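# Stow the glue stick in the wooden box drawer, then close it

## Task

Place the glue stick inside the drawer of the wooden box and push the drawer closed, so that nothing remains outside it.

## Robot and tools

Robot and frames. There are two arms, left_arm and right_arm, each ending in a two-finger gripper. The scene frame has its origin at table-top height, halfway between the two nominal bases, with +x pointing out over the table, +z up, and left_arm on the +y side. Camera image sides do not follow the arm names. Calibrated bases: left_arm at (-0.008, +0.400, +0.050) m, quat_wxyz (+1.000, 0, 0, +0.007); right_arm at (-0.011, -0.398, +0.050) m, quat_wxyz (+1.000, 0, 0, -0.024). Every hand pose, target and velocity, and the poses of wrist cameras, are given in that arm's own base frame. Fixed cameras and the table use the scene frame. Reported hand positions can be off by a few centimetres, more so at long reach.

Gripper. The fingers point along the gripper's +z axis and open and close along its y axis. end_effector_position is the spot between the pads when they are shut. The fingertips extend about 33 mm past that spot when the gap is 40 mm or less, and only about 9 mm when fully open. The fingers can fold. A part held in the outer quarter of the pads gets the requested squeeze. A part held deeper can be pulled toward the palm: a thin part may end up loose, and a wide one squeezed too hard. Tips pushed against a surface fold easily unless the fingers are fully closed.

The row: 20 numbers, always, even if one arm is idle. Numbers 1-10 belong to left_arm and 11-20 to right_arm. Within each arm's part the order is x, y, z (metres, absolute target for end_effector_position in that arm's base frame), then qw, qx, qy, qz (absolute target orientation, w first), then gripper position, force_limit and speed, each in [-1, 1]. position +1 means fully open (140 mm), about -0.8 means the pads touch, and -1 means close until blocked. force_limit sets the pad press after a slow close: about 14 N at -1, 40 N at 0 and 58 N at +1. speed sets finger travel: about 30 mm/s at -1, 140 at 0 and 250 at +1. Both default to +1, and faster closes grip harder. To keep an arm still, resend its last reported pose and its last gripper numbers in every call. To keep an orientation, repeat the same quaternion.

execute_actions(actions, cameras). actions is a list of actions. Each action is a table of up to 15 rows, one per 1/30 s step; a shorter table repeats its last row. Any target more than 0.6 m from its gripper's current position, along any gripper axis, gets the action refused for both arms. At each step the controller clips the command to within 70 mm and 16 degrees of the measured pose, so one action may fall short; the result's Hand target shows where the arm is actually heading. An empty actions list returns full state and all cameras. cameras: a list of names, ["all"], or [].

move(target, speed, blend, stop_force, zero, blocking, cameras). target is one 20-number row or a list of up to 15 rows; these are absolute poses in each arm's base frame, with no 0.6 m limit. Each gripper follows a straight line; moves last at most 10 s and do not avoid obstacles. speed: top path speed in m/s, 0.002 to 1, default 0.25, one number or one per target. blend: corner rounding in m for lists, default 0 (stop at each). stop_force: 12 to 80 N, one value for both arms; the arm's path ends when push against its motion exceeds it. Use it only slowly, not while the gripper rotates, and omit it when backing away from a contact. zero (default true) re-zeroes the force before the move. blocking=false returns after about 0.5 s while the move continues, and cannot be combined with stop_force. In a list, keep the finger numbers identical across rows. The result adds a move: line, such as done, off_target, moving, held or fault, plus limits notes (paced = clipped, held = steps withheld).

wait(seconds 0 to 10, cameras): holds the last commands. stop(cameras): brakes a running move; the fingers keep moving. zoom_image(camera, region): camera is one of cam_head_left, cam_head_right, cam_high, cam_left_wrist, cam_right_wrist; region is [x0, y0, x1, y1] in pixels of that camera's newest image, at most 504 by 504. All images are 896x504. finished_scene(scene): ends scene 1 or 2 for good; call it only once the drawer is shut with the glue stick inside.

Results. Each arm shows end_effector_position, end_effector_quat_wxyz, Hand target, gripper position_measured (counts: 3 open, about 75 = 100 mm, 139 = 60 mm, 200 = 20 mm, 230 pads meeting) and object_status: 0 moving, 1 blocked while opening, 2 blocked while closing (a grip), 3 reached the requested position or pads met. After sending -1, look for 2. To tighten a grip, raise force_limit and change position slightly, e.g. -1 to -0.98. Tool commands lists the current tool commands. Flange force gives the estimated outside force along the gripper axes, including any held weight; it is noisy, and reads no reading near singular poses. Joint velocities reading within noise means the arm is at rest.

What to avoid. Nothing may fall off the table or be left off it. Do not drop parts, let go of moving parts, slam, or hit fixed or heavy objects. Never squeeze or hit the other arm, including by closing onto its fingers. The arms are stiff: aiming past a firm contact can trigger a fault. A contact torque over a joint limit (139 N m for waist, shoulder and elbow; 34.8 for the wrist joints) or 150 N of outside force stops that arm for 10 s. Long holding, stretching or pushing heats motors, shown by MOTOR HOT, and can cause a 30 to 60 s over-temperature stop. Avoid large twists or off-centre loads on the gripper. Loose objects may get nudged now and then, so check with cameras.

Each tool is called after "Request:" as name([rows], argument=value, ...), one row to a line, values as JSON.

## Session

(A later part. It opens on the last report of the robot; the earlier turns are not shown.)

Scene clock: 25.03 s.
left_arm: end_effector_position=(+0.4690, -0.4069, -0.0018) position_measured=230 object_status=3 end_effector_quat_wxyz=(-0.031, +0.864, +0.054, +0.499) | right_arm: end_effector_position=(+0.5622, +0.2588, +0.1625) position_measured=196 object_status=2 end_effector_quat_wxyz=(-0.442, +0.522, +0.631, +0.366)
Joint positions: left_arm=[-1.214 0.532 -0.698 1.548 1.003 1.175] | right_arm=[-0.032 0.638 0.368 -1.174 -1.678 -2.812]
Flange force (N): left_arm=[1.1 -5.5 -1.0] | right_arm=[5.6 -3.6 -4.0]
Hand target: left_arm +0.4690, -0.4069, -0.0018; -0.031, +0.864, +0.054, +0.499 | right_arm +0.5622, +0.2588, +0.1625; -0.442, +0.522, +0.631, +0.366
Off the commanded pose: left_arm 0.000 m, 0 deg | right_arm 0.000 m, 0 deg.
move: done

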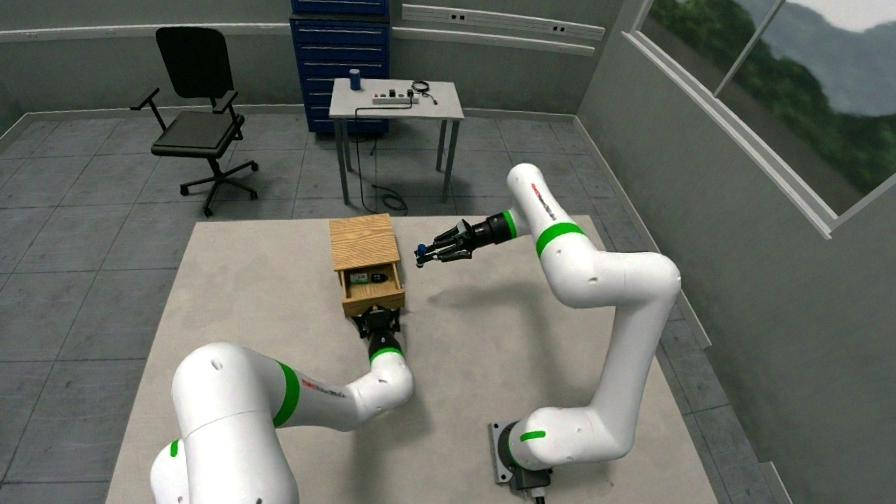

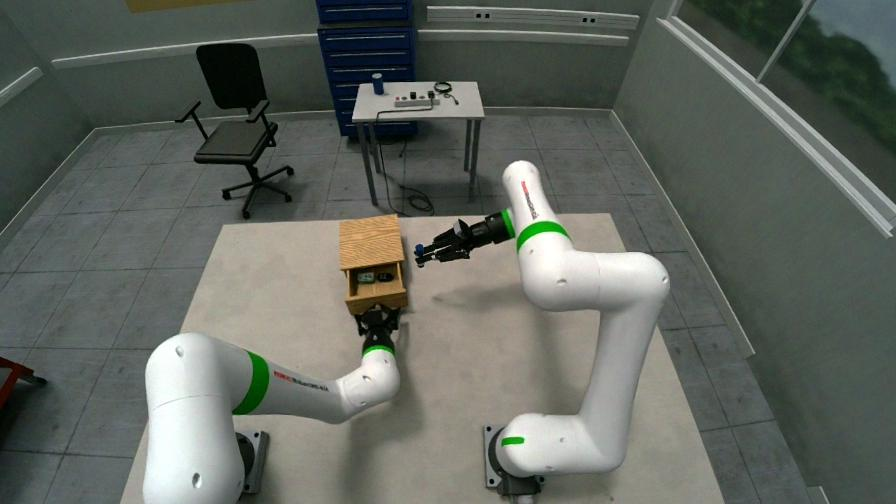

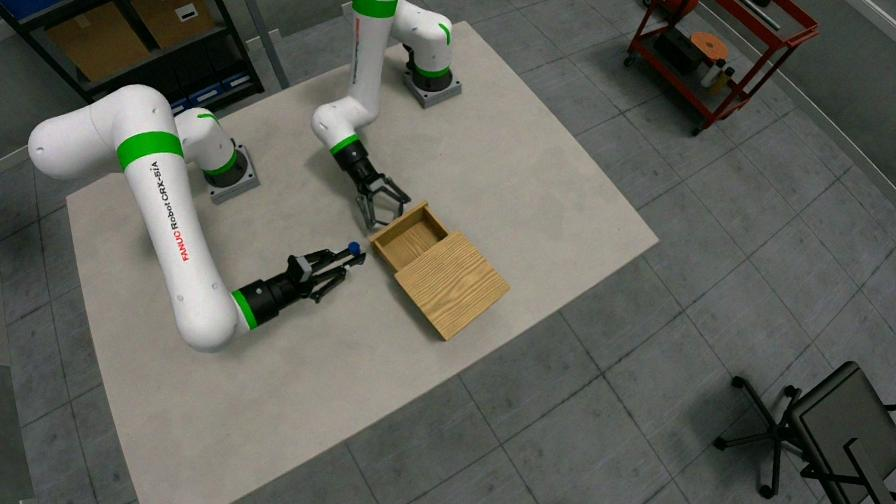

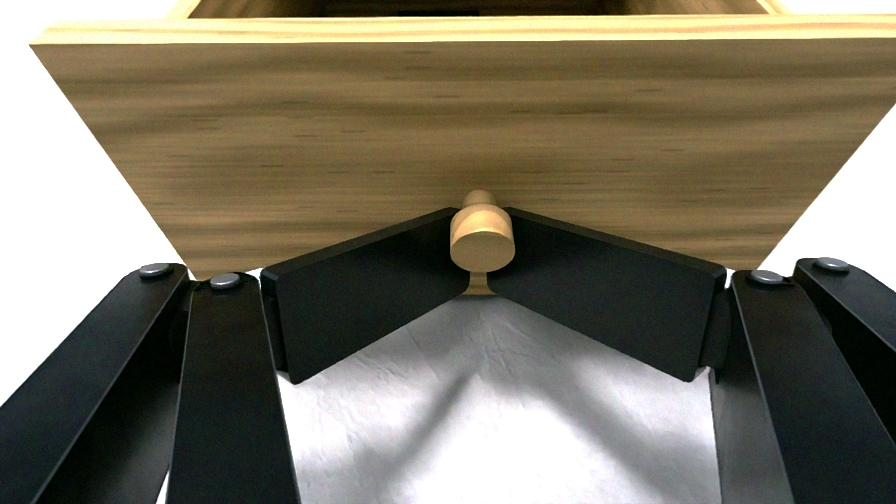

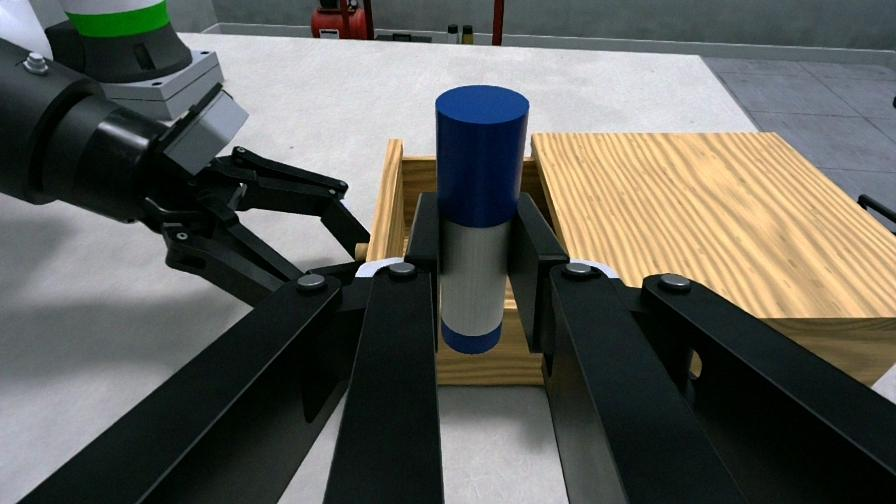

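Request:
move(target=[0.469,-0.4069,-0.0018,-0.0314,0.8643,0.0544,0.499,-1,-0.1,-1,0.5379,0.4311,0.146,0.1338,0.6281,0.7586,-0.1108,-1,-0.1,-1], speed=0.3, cameras=["all"])

Scene clock: 29.30 s.
left_arm: end_effector_position=(+0.4690, -0.4069, -0.0018) position_measured=230 object_status=3 end_effector_quat_wxyz=(-0.031, +0.864, +0.054, +0.499) | right_arm: end_effector_position=(+0.5379, +0.4312, +0.1460) position_measured=196 object_status=2 end_effector_quat_wxyz=(+0.134, +0.628, +0.759, -0.111)
Joint positions: left_arm=[-1.214 0.532 -0.698 1.548 1.003 1.175] | right_arm=[0.987 0.871 0.871 0.249 -1.819 -3.91]
Flange force (N): left_arm=[1.3 -5.2 -1.4] | right_arm=no reading
Hand target: left_arm +0.4690, -0.4069, -0.0018; -0.031, +0.864, +0.054, +0.499 | right_arm +0.5379, +0.4311, +0.1460; +0.134, +0.628, +0.759, -0.111
Off the commanded pose: left_arm 0.000 m, 0 deg | right_arm 0.000 m, 0 deg.
move: done

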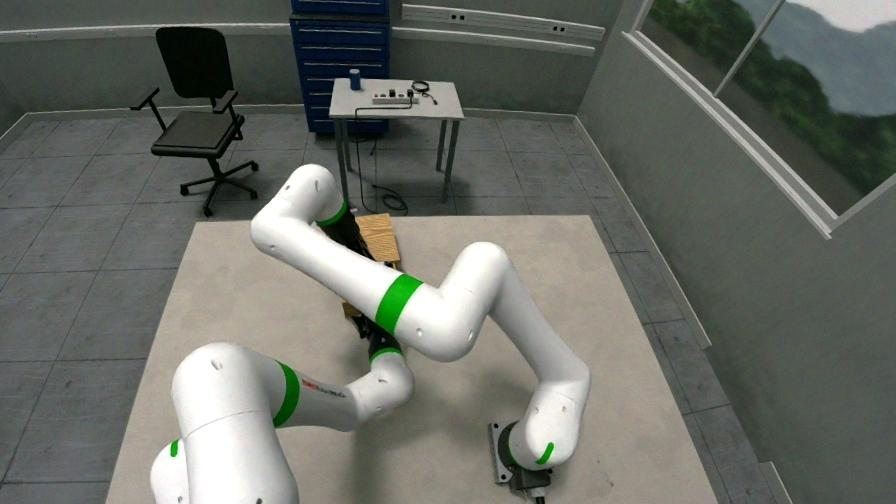

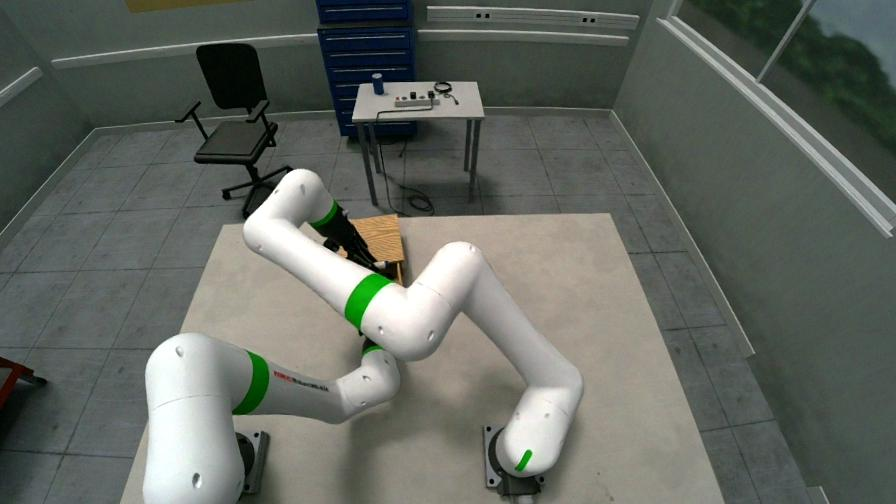

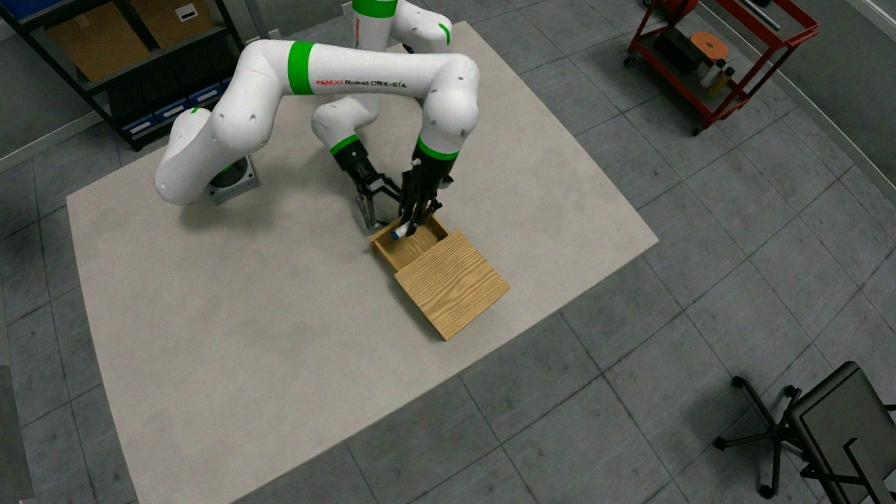

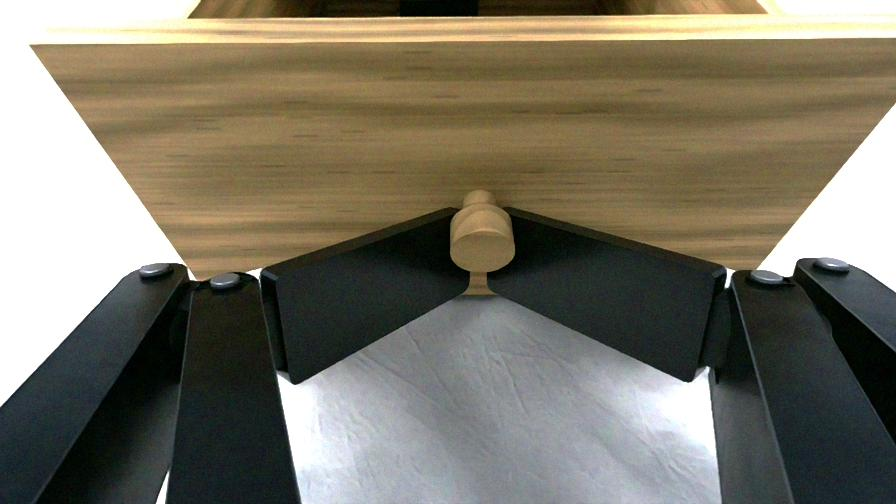

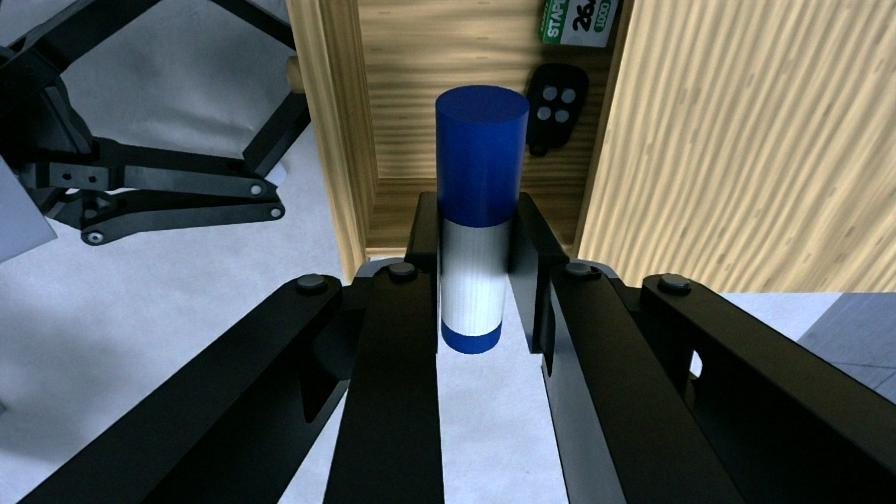

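Request:
move(target=[0.469,-0.4069,-0.0018,-0.0314,0.8643,0.0544,0.499,-1,-0.1,-1,0.530,0.4296,0.035,0.1338,0.6281,0.7586,-0.1108,-1,-0.1,-1], speed=0.1, cameras=["cam_right_wrist","cam_high","cam_head_left"])

Scene clock: 31.20 s.
left_arm: end_effector_position=(+0.4690, -0.4069, -0.0018) position_measured=230 object_status=3 end_effector_quat_wxyz=(-0.031, +0.864, +0.054, +0.499) | right_arm: end_effector_position=(+0.5305, +0.4295, +0.0352) position_measured=196 object_status=2 end_effector_quat_wxyz=(+0.121, +0.614, +0.771, -0.118)
Joint positions: left_arm=[-1.214 0.532 -0.698 1.548 1.003 1.175] | right_arm=[0.985 0.881 0.642 0.219 -1.592 -3.924]
Flange force (N): left_arm=[0.9 -5.1 -1.4] | right_arm=[-5.3 -4.3 -2.0]
Hand target: left_arm +0.4690, -0.4069, -0.0018; -0.031, +0.864, +0.054, +0.499 | right_arm +0.5305, +0.4295, +0.0352; +0.121, +0.614, +0.771, -0.117
Off the commanded pose: left_arm 0.000 m, 0 deg | right_arm 0.001 m, 3 deg.
joint sent to its limit (right arm) — joint 6 (wrist roll), lower limit. The joint targets are off in orientation, not in position.
move: off_target (right_arm)
Images, in order (width x height): cam_head_left 896x504, cam_high 896x504, cam_right_wrist 896x504.

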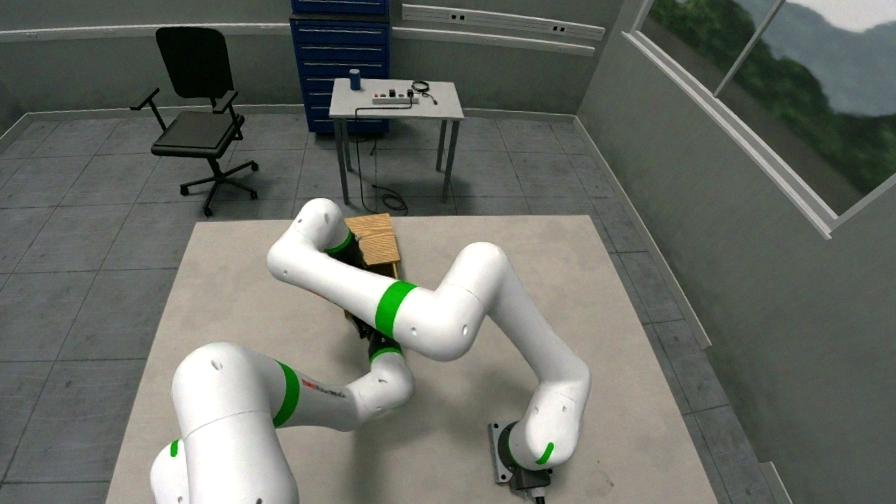

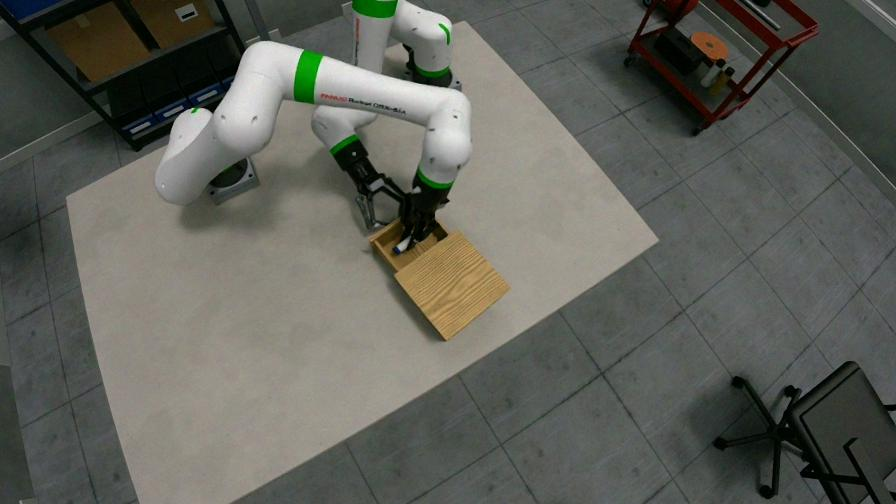

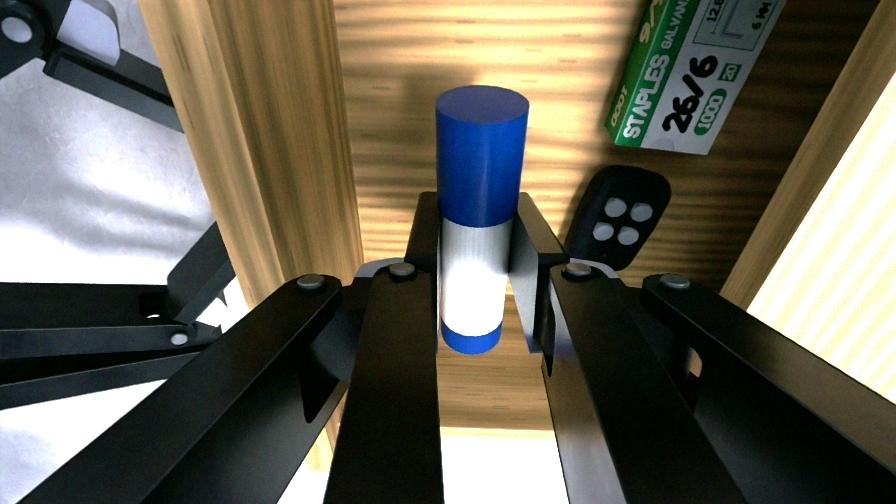

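Request:
move(target=[0.469,-0.4069,-0.0018,-0.0314,0.8643,0.0544,0.499,-1,-0.1,-1,0.5305,0.4295,0.008,0.121,0.614,0.771,-0.118,-1,-0.1,-1], speed=0.03, stop_force=14, cameras=["cam_right_wrist","cam_left_wrist"])

Scene clock: 33.00 s.
left_arm: end_effector_position=(+0.4690, -0.4069, -0.0018) position_measured=230 object_status=3 end_effector_quat_wxyz=(-0.031, +0.864, +0.054, +0.499) | right_arm: end_effector_position=(+0.5308, +0.4294, +0.0081) position_measured=196 object_status=2 end_effector_quat_wxyz=(+0.118, +0.611, +0.773, -0.119)
Joint positions: left_arm=[-1.214 0.532 -0.698 1.548 1.003 1.175] | right_arm=[0.982 0.902 0.616 0.215 -1.548 -3.924]
Flange force (N): left_arm=[1.2 -5.3 -1.2] | right_arm=[-6.2 -4.6 -2.4]
Hand target: left_arm +0.4690, -0.4069, -0.0018; -0.031, +0.864, +0.054, +0.499 | right_arm +0.5308, +0.4294, +0.0081; +0.118, +0.611, +0.773, -0.119
Off the commanded pose: left_arm 0.000 m, 0 deg | right_arm 0.000 m, 1 deg.
joint sent to its limit (right arm) — joint 6 (wrist roll), lower limit. The joint targets still meet the commanded pose.
move: done
Images, in order (width x height): cam_left_wrist 896x504, cam_right_wrist 896x504.

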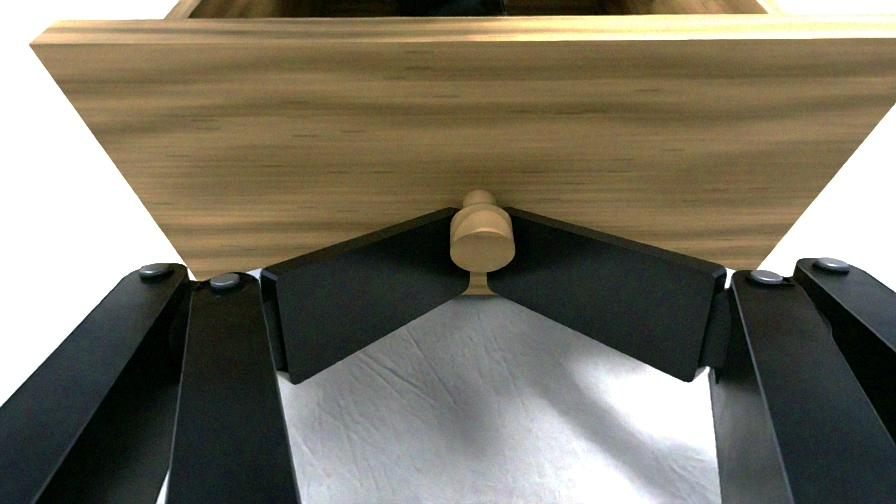

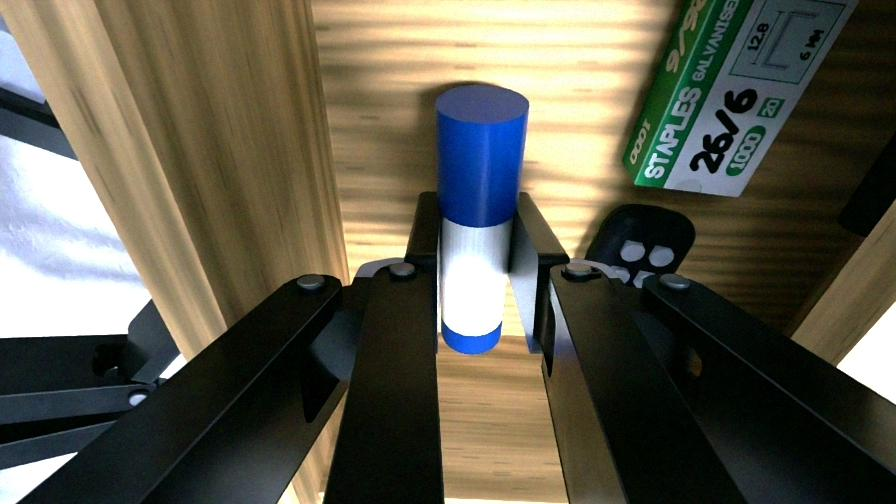

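Request:
move(target=[0.469,-0.4069,-0.0018,-0.0314,0.8643,0.0544,0.499,-1,-0.1,-1,0.5308,0.4294,-0.004,0.118,0.611,0.773,-0.119,-1,-0.1,-1], speed=0.015, stop_force=12, cameras=["cam_right_wrist"])

Scene clock: 34.00 s.
left_arm: end_effector_position=(+0.4690, -0.4068, -0.0018) position_measured=230 object_status=3 end_effector_quat_wxyz=(-0.031, +0.864, +0.054, +0.499) | right_arm: end_effector_position=(+0.5310, +0.4294, +0.0038) position_measured=196 object_status=2 end_effector_quat_wxyz=(+0.118, +0.611, +0.774, -0.119)
Joint positions: left_arm=[-1.214 0.532 -0.698 1.548 1.003 1.175] | right_arm=[0.982 0.906 0.612 0.215 -1.54 -3.924]
Flange force (N): left_arm=[-9.3 -4.3 3.5] | right_arm=[-10.5 -6.8 -21.0]
Hand target: left_arm +0.4690, -0.4069, -0.0018; -0.031, +0.864, +0.054, +0.499 | right_arm +0.5310, +0.4294, +0.0038; +0.118, +0.611, +0.774, -0.119
Off the commanded pose: left_arm 0.000 m, 0 deg | right_arm 0.008 m, 0 deg.
joint sent to its limit (right arm) — joint 6 (wrist roll), lower limit.
move: contact (right_arm)
Images, in order (width x height): cam_right_wrist 896x504.

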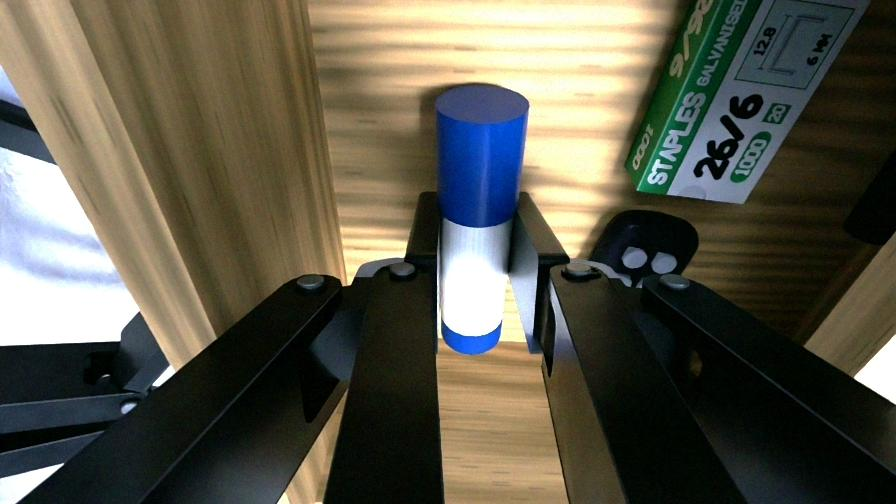

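Request:
move([
  [0.469,-0.4069,-0.0018,-0.0314,0.8643,0.0544,0.499,-1,-0.1,-1,0.531,0.4294,0.0055,0.118,0.611,0.774,-0.119,-1,-0.1,-1],
  [0.469,-0.4069,-0.0018,-0.0314,0.8643,0.0544,0.499,-1,-0.1,-1,0.531,0.4294,0.0055,0.118,0.611,0.774,-0.119,-0.38,-0.1,-1],
], speed=0.05, cameras=["cam_right_wrist"])

Scene clock: 35.47 s.
left_arm: end_effector_position=(+0.4690, -0.4069, -0.0018) position_measured=230 object_status=3 end_effector_quat_wxyz=(-0.031, +0.864, +0.054, +0.499) | right_arm: end_effector_position=(+0.5310, +0.4294, +0.0055) position_measured=177 object_status=0 end_effector_quat_wxyz=(+0.118, +0.611, +0.774, -0.119)
Joint positions: left_arm=[-1.214 0.532 -0.697 1.548 1.003 1.175] | right_arm=[0.982 0.904 0.613 0.215 -1.542 -3.924]
Flange force (N): left_arm=[1.0 -5.6 -1.4] | right_arm=[-6.0 -4.4 -2.9]
Hand target: left_arm +0.4690, -0.4069, -0.0018; -0.031, +0.864, +0.054, +0.499 | right_arm +0.5310, +0.4294, +0.0055; +0.118, +0.611, +0.774, -0.119
Off the commanded pose: left_arm 0.000 m, 0 deg | right_arm 0.000 m, 0 deg.
move: done
Images, in order (width x height): cam_right_wrist 896x504.

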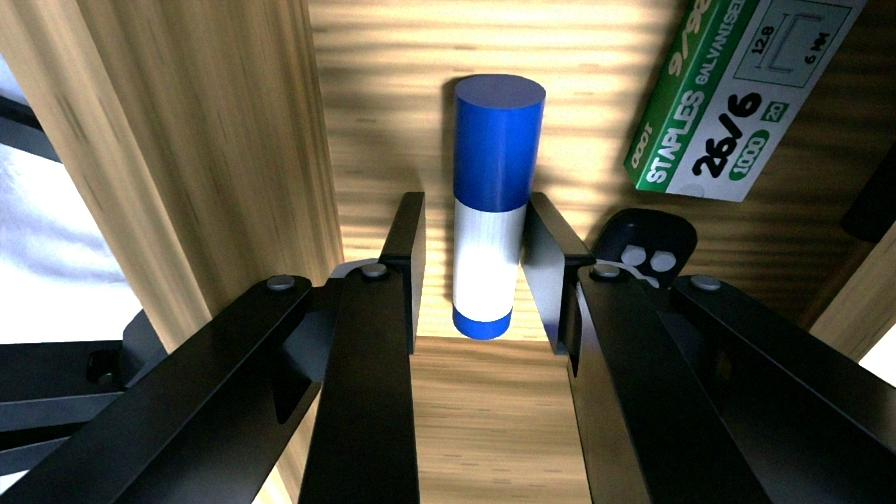

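Request:
move([
  [0.469,-0.4069,-0.0018,-0.0314,0.8643,0.0544,0.499,-1,-0.1,-1,0.531,0.4294,0.06,0.118,0.611,0.774,-0.119,-0.38,-0.1,-1],
  [0.469,-0.4069,-0.0018,-0.0314,0.8643,0.0544,0.499,-1,-0.1,-1,0.531,0.4294,0.18,0.118,0.611,0.774,-0.119,-0.38,-0.1,-1],
], speed=[0.06,0.2], blend=[0.02,0], cameras=["cam_right_wrist"])

Scene clock: 37.63 s.
left_arm: end_effector_position=(+0.4690, -0.4069, -0.0018) position_measured=230 object_status=3 end_effector_quat_wxyz=(-0.031, +0.864, +0.054, +0.499) | right_arm: end_effector_position=(+0.5310, +0.4294, +0.1800) position_measured=177 object_status=3 end_effector_quat_wxyz=(+0.118, +0.611, +0.774, -0.119)
Joint positions: left_arm=[-1.214 0.532 -0.697 1.548 1.003 1.175] | right_arm=[0.981 0.884 0.982 0.229 -1.921 -3.837]
Flange force (N): left_arm=[1.0 -5.6 -1.3] | right_arm=no reading
Hand target: left_arm +0.4690, -0.4069, -0.0018; -0.031, +0.864, +0.054, +0.499 | right_arm +0.5310, +0.4294, +0.1800; +0.118, +0.611, +0.774, -0.119
Off the commanded pose: left_arm 0.000 m, 0 deg | right_arm 0.000 m, 0 deg.
move: done
Images, in order (width x height): cam_right_wrist 896x504.

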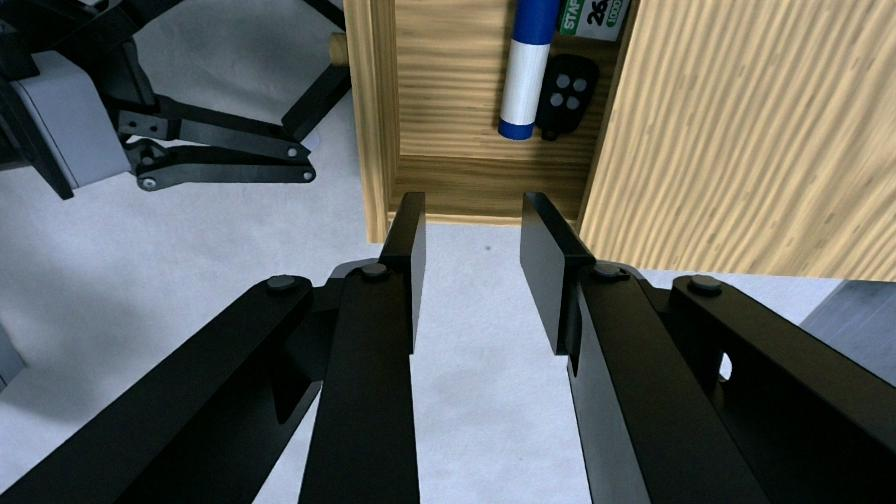

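Request:
move([
  [0.5731,-0.3938,-0.0018,-0.0314,0.8643,0.0544,0.499,-1,-0.1,-1,0.531,0.4294,0.18,0.118,0.611,0.774,-0.119,-0.38,-0.1,-1],
  [0.597,-0.3908,-0.0018,-0.0314,0.8643,0.0544,0.499,-1,-0.1,-1,0.531,0.4294,0.18,0.118,0.611,0.774,-0.119,-0.38,-0.1,-1],
], speed=[0.1,0.015], stop_force=20, cameras=["all"])

Scene clock: 41.27 s.
left_arm: end_effector_position=(+0.5970, -0.3908, -0.0018) position_measured=236 object_status=3 end_effector_quat_wxyz=(-0.031, +0.864, +0.054, +0.499) | right_arm: end_effector_position=(+0.5310, +0.4294, +0.1800) position_measured=177 object_status=3 end_effector_quat_wxyz=(+0.118, +0.611, +0.774, -0.119)
Joint positions: left_arm=[-0.908 0.604 -0.561 1.295 0.884 1.118] | right_arm=[0.981 0.884 0.982 0.229 -1.921 -3.837]
Flange force (N): left_arm=[-4.0 -6.3 -6.8] | right_arm=no reading
Hand target: left_arm +0.5970, -0.3908, -0.0018; -0.031, +0.864, +0.054, +0.499 | right_arm +0.5310, +0.4294, +0.1800; +0.118, +0.611, +0.774, -0.119
Off the commanded pose: left_arm 0.000 m, 0 deg | right_arm 0.000 m, 0 deg.
move: done

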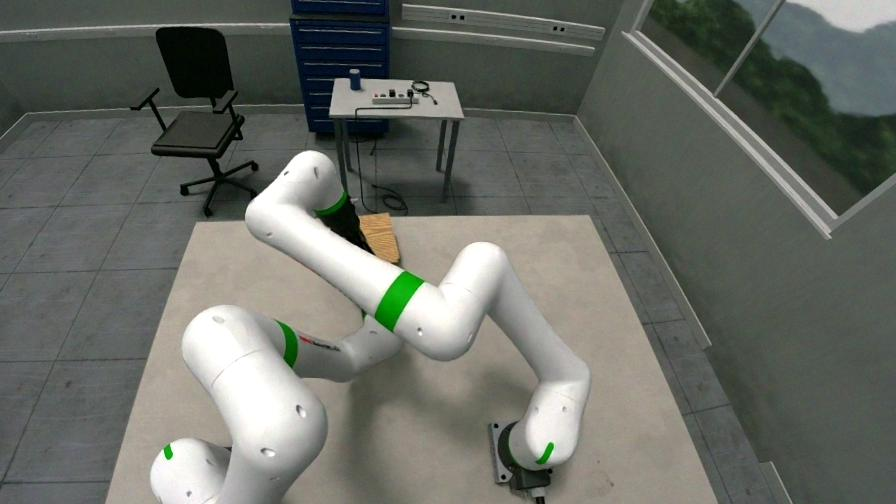

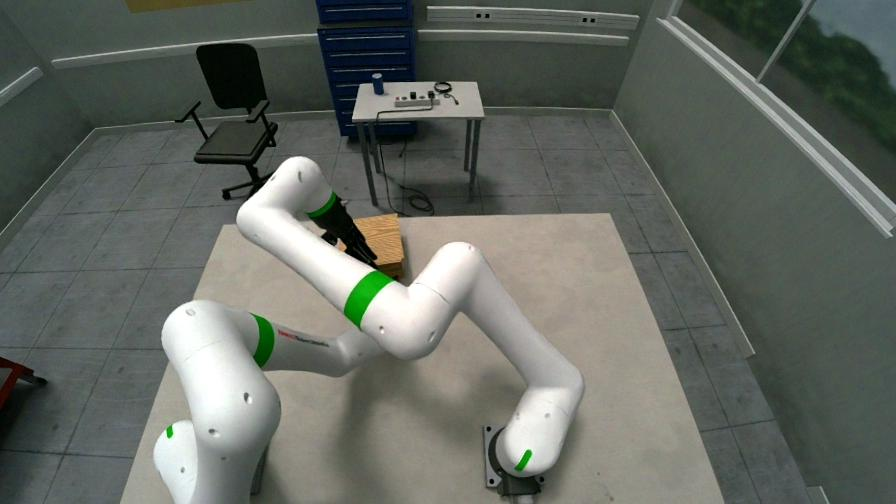

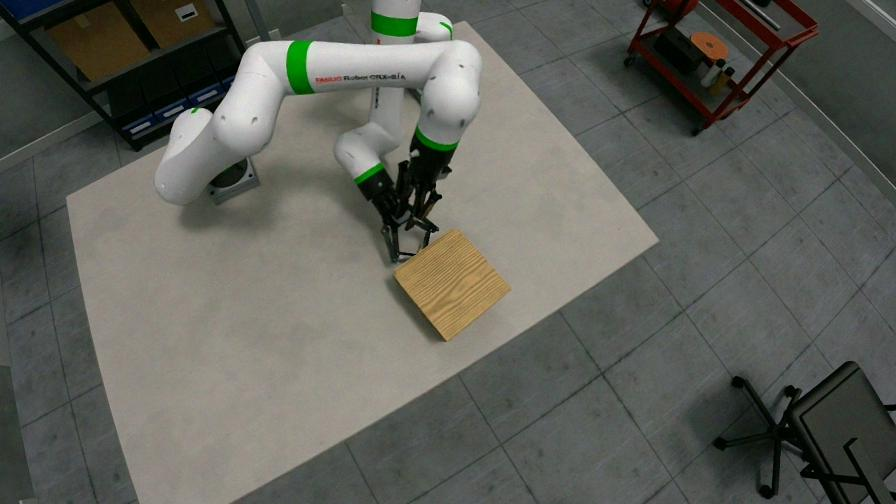

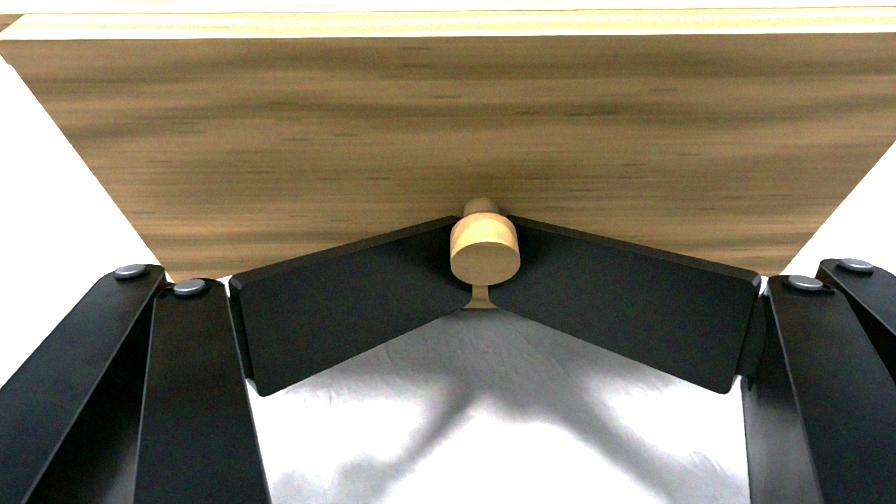

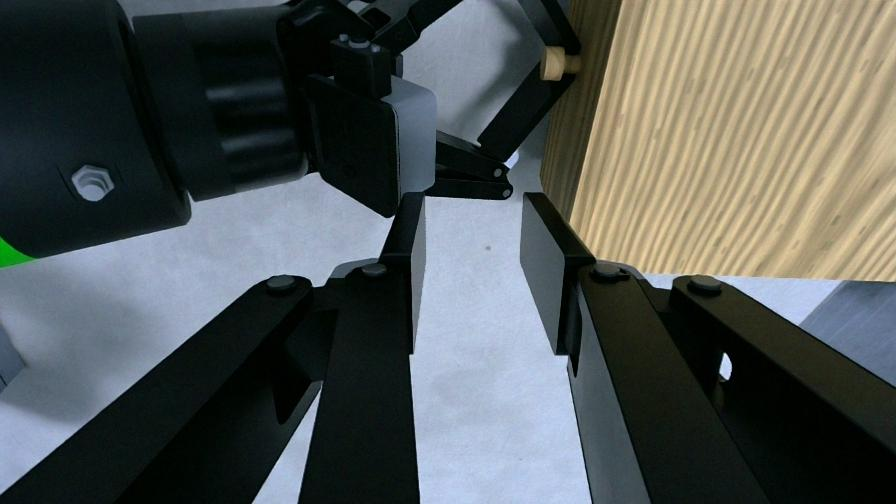

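Request:
move([
  [0.597,-0.3908,-0.0018,-0.0314,0.8643,0.0544,0.499,-0.2,-0.1,-1,0.531,0.4294,0.24,0.118,0.611,0.774,-0.119,-0.38,-0.1,-1],
  [0.496,-0.4036,0.057,-0.0314,0.8643,0.0544,0.499,-0.2,-0.1,-1,0.44,0.15,0.33,0.118,0.611,0.774,-0.119,-0.38,-0.1,-1],
], speed=[0.1,0.2], cameras=["all"])

Scene clock: 45.33 s.
left_arm: end_effector_position=(+0.4960, -0.4036, +0.0570) position_measured=154 object_status=3 end_effector_quat_wxyz=(-0.031, +0.864, +0.054, +0.499) | right_arm: end_effector_position=(+0.4400, +0.1500, +0.3300) position_measured=177 object_status=3 end_effector_quat_wxyz=(+0.118, +0.611, +0.774, -0.119)
Joint positions: left_arm=[-1.172 0.426 -0.671 1.596 0.987 1.015] | right_arm=[0.811 0.154 0.252 0.269 -1.879 -3.663]
Flange force (N): left_arm=[2.5 -6.4 -2.7] | right_arm=[-4.5 -1.1 -1.4]
Hand target: left_arm +0.4960, -0.4036, +0.0570; -0.031, +0.864, +0.054, +0.499 | right_arm +0.4400, +0.1500, +0.3300; +0.118, +0.611, +0.774, -0.119
Off the commanded pose: left_arm 0.000 m, 0 deg | right_arm 0.000 m, 0 deg.
move: done

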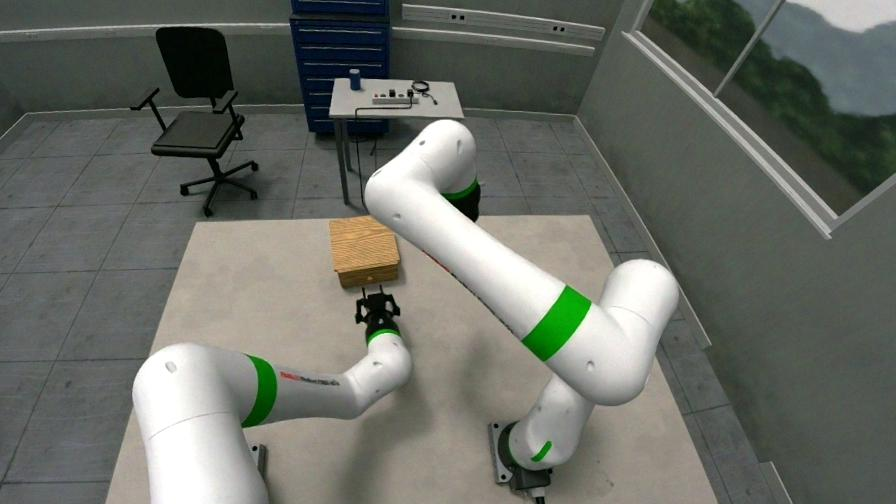

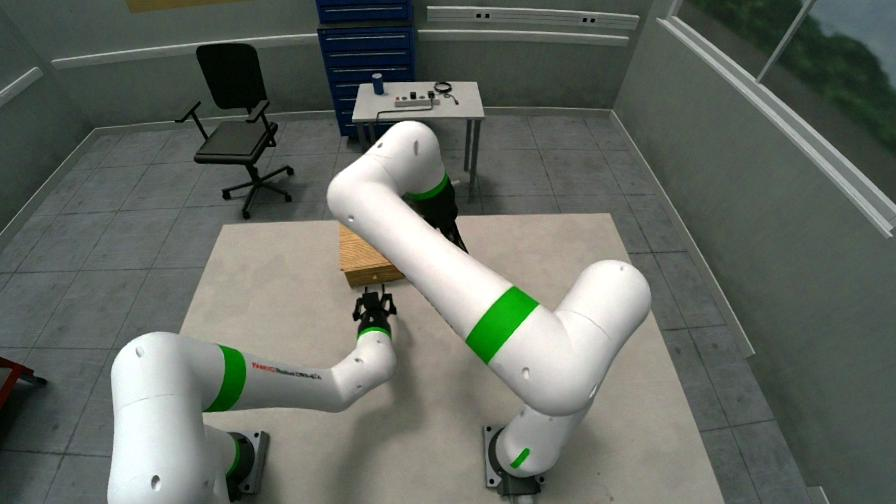

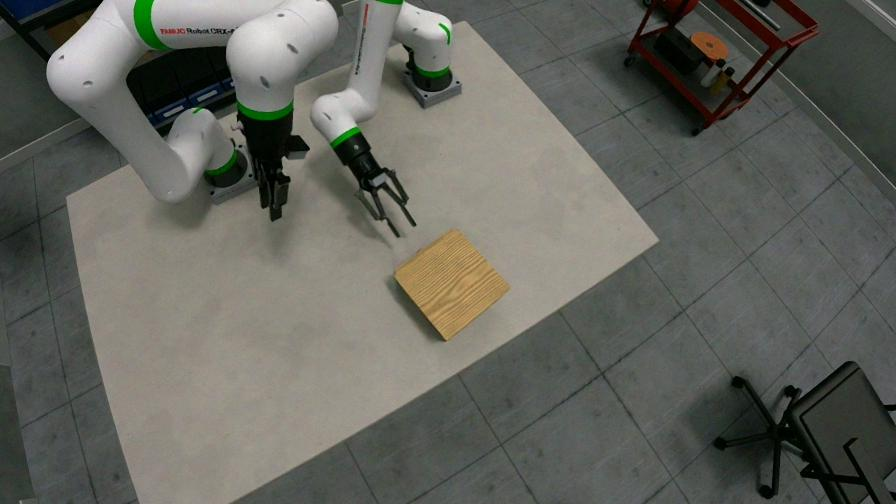

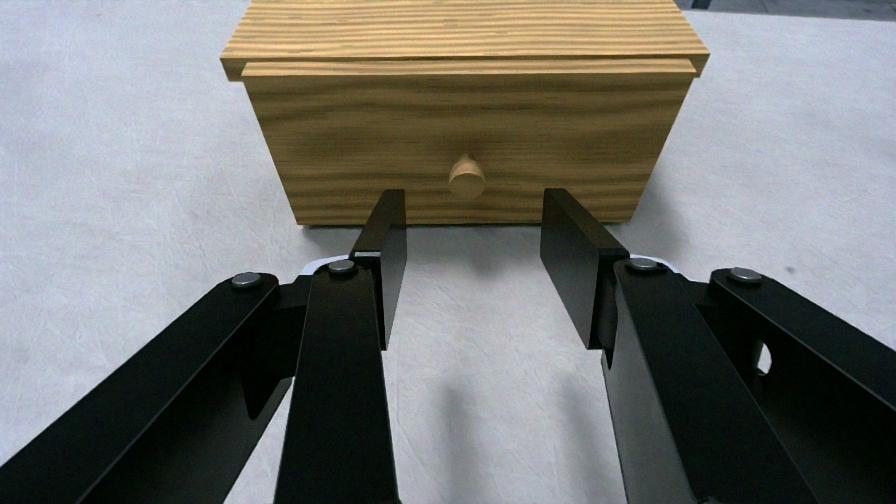

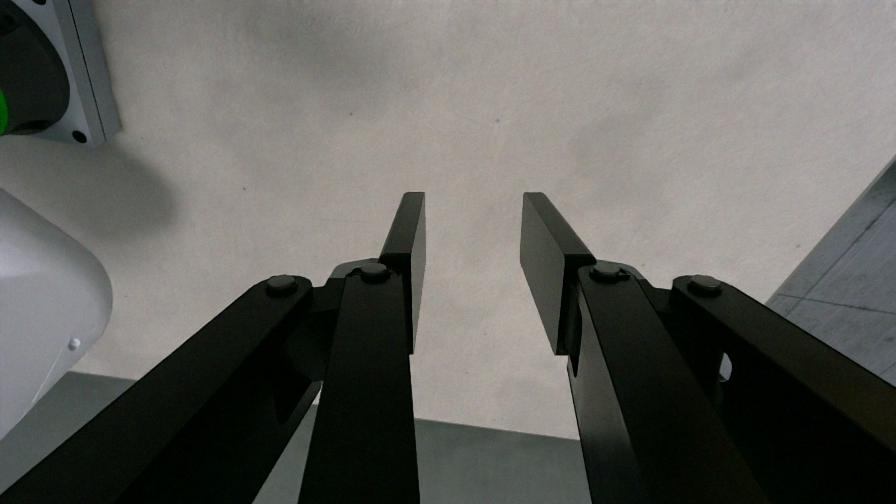

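Request:
zoom_image(camera="cam_left_wrist", region=[210, 20, 714, 240])

Request:
zoom_image(camera="cam_high", region=[340, 210, 540, 350])

Scaled by 1.000.

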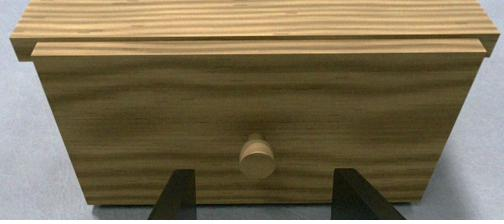

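Scaled by 2.520 from the camera's 896x504 image, which has a finer 1280x720 frame.

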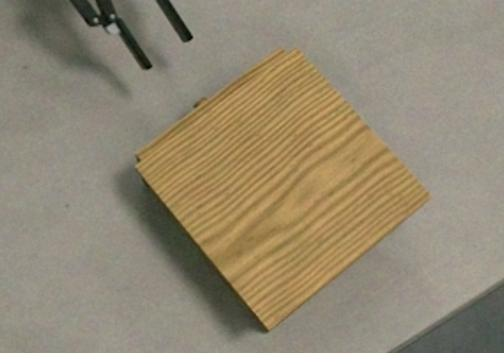

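Request:
finished_scene(scene=1)

The scene is finished: the task was done.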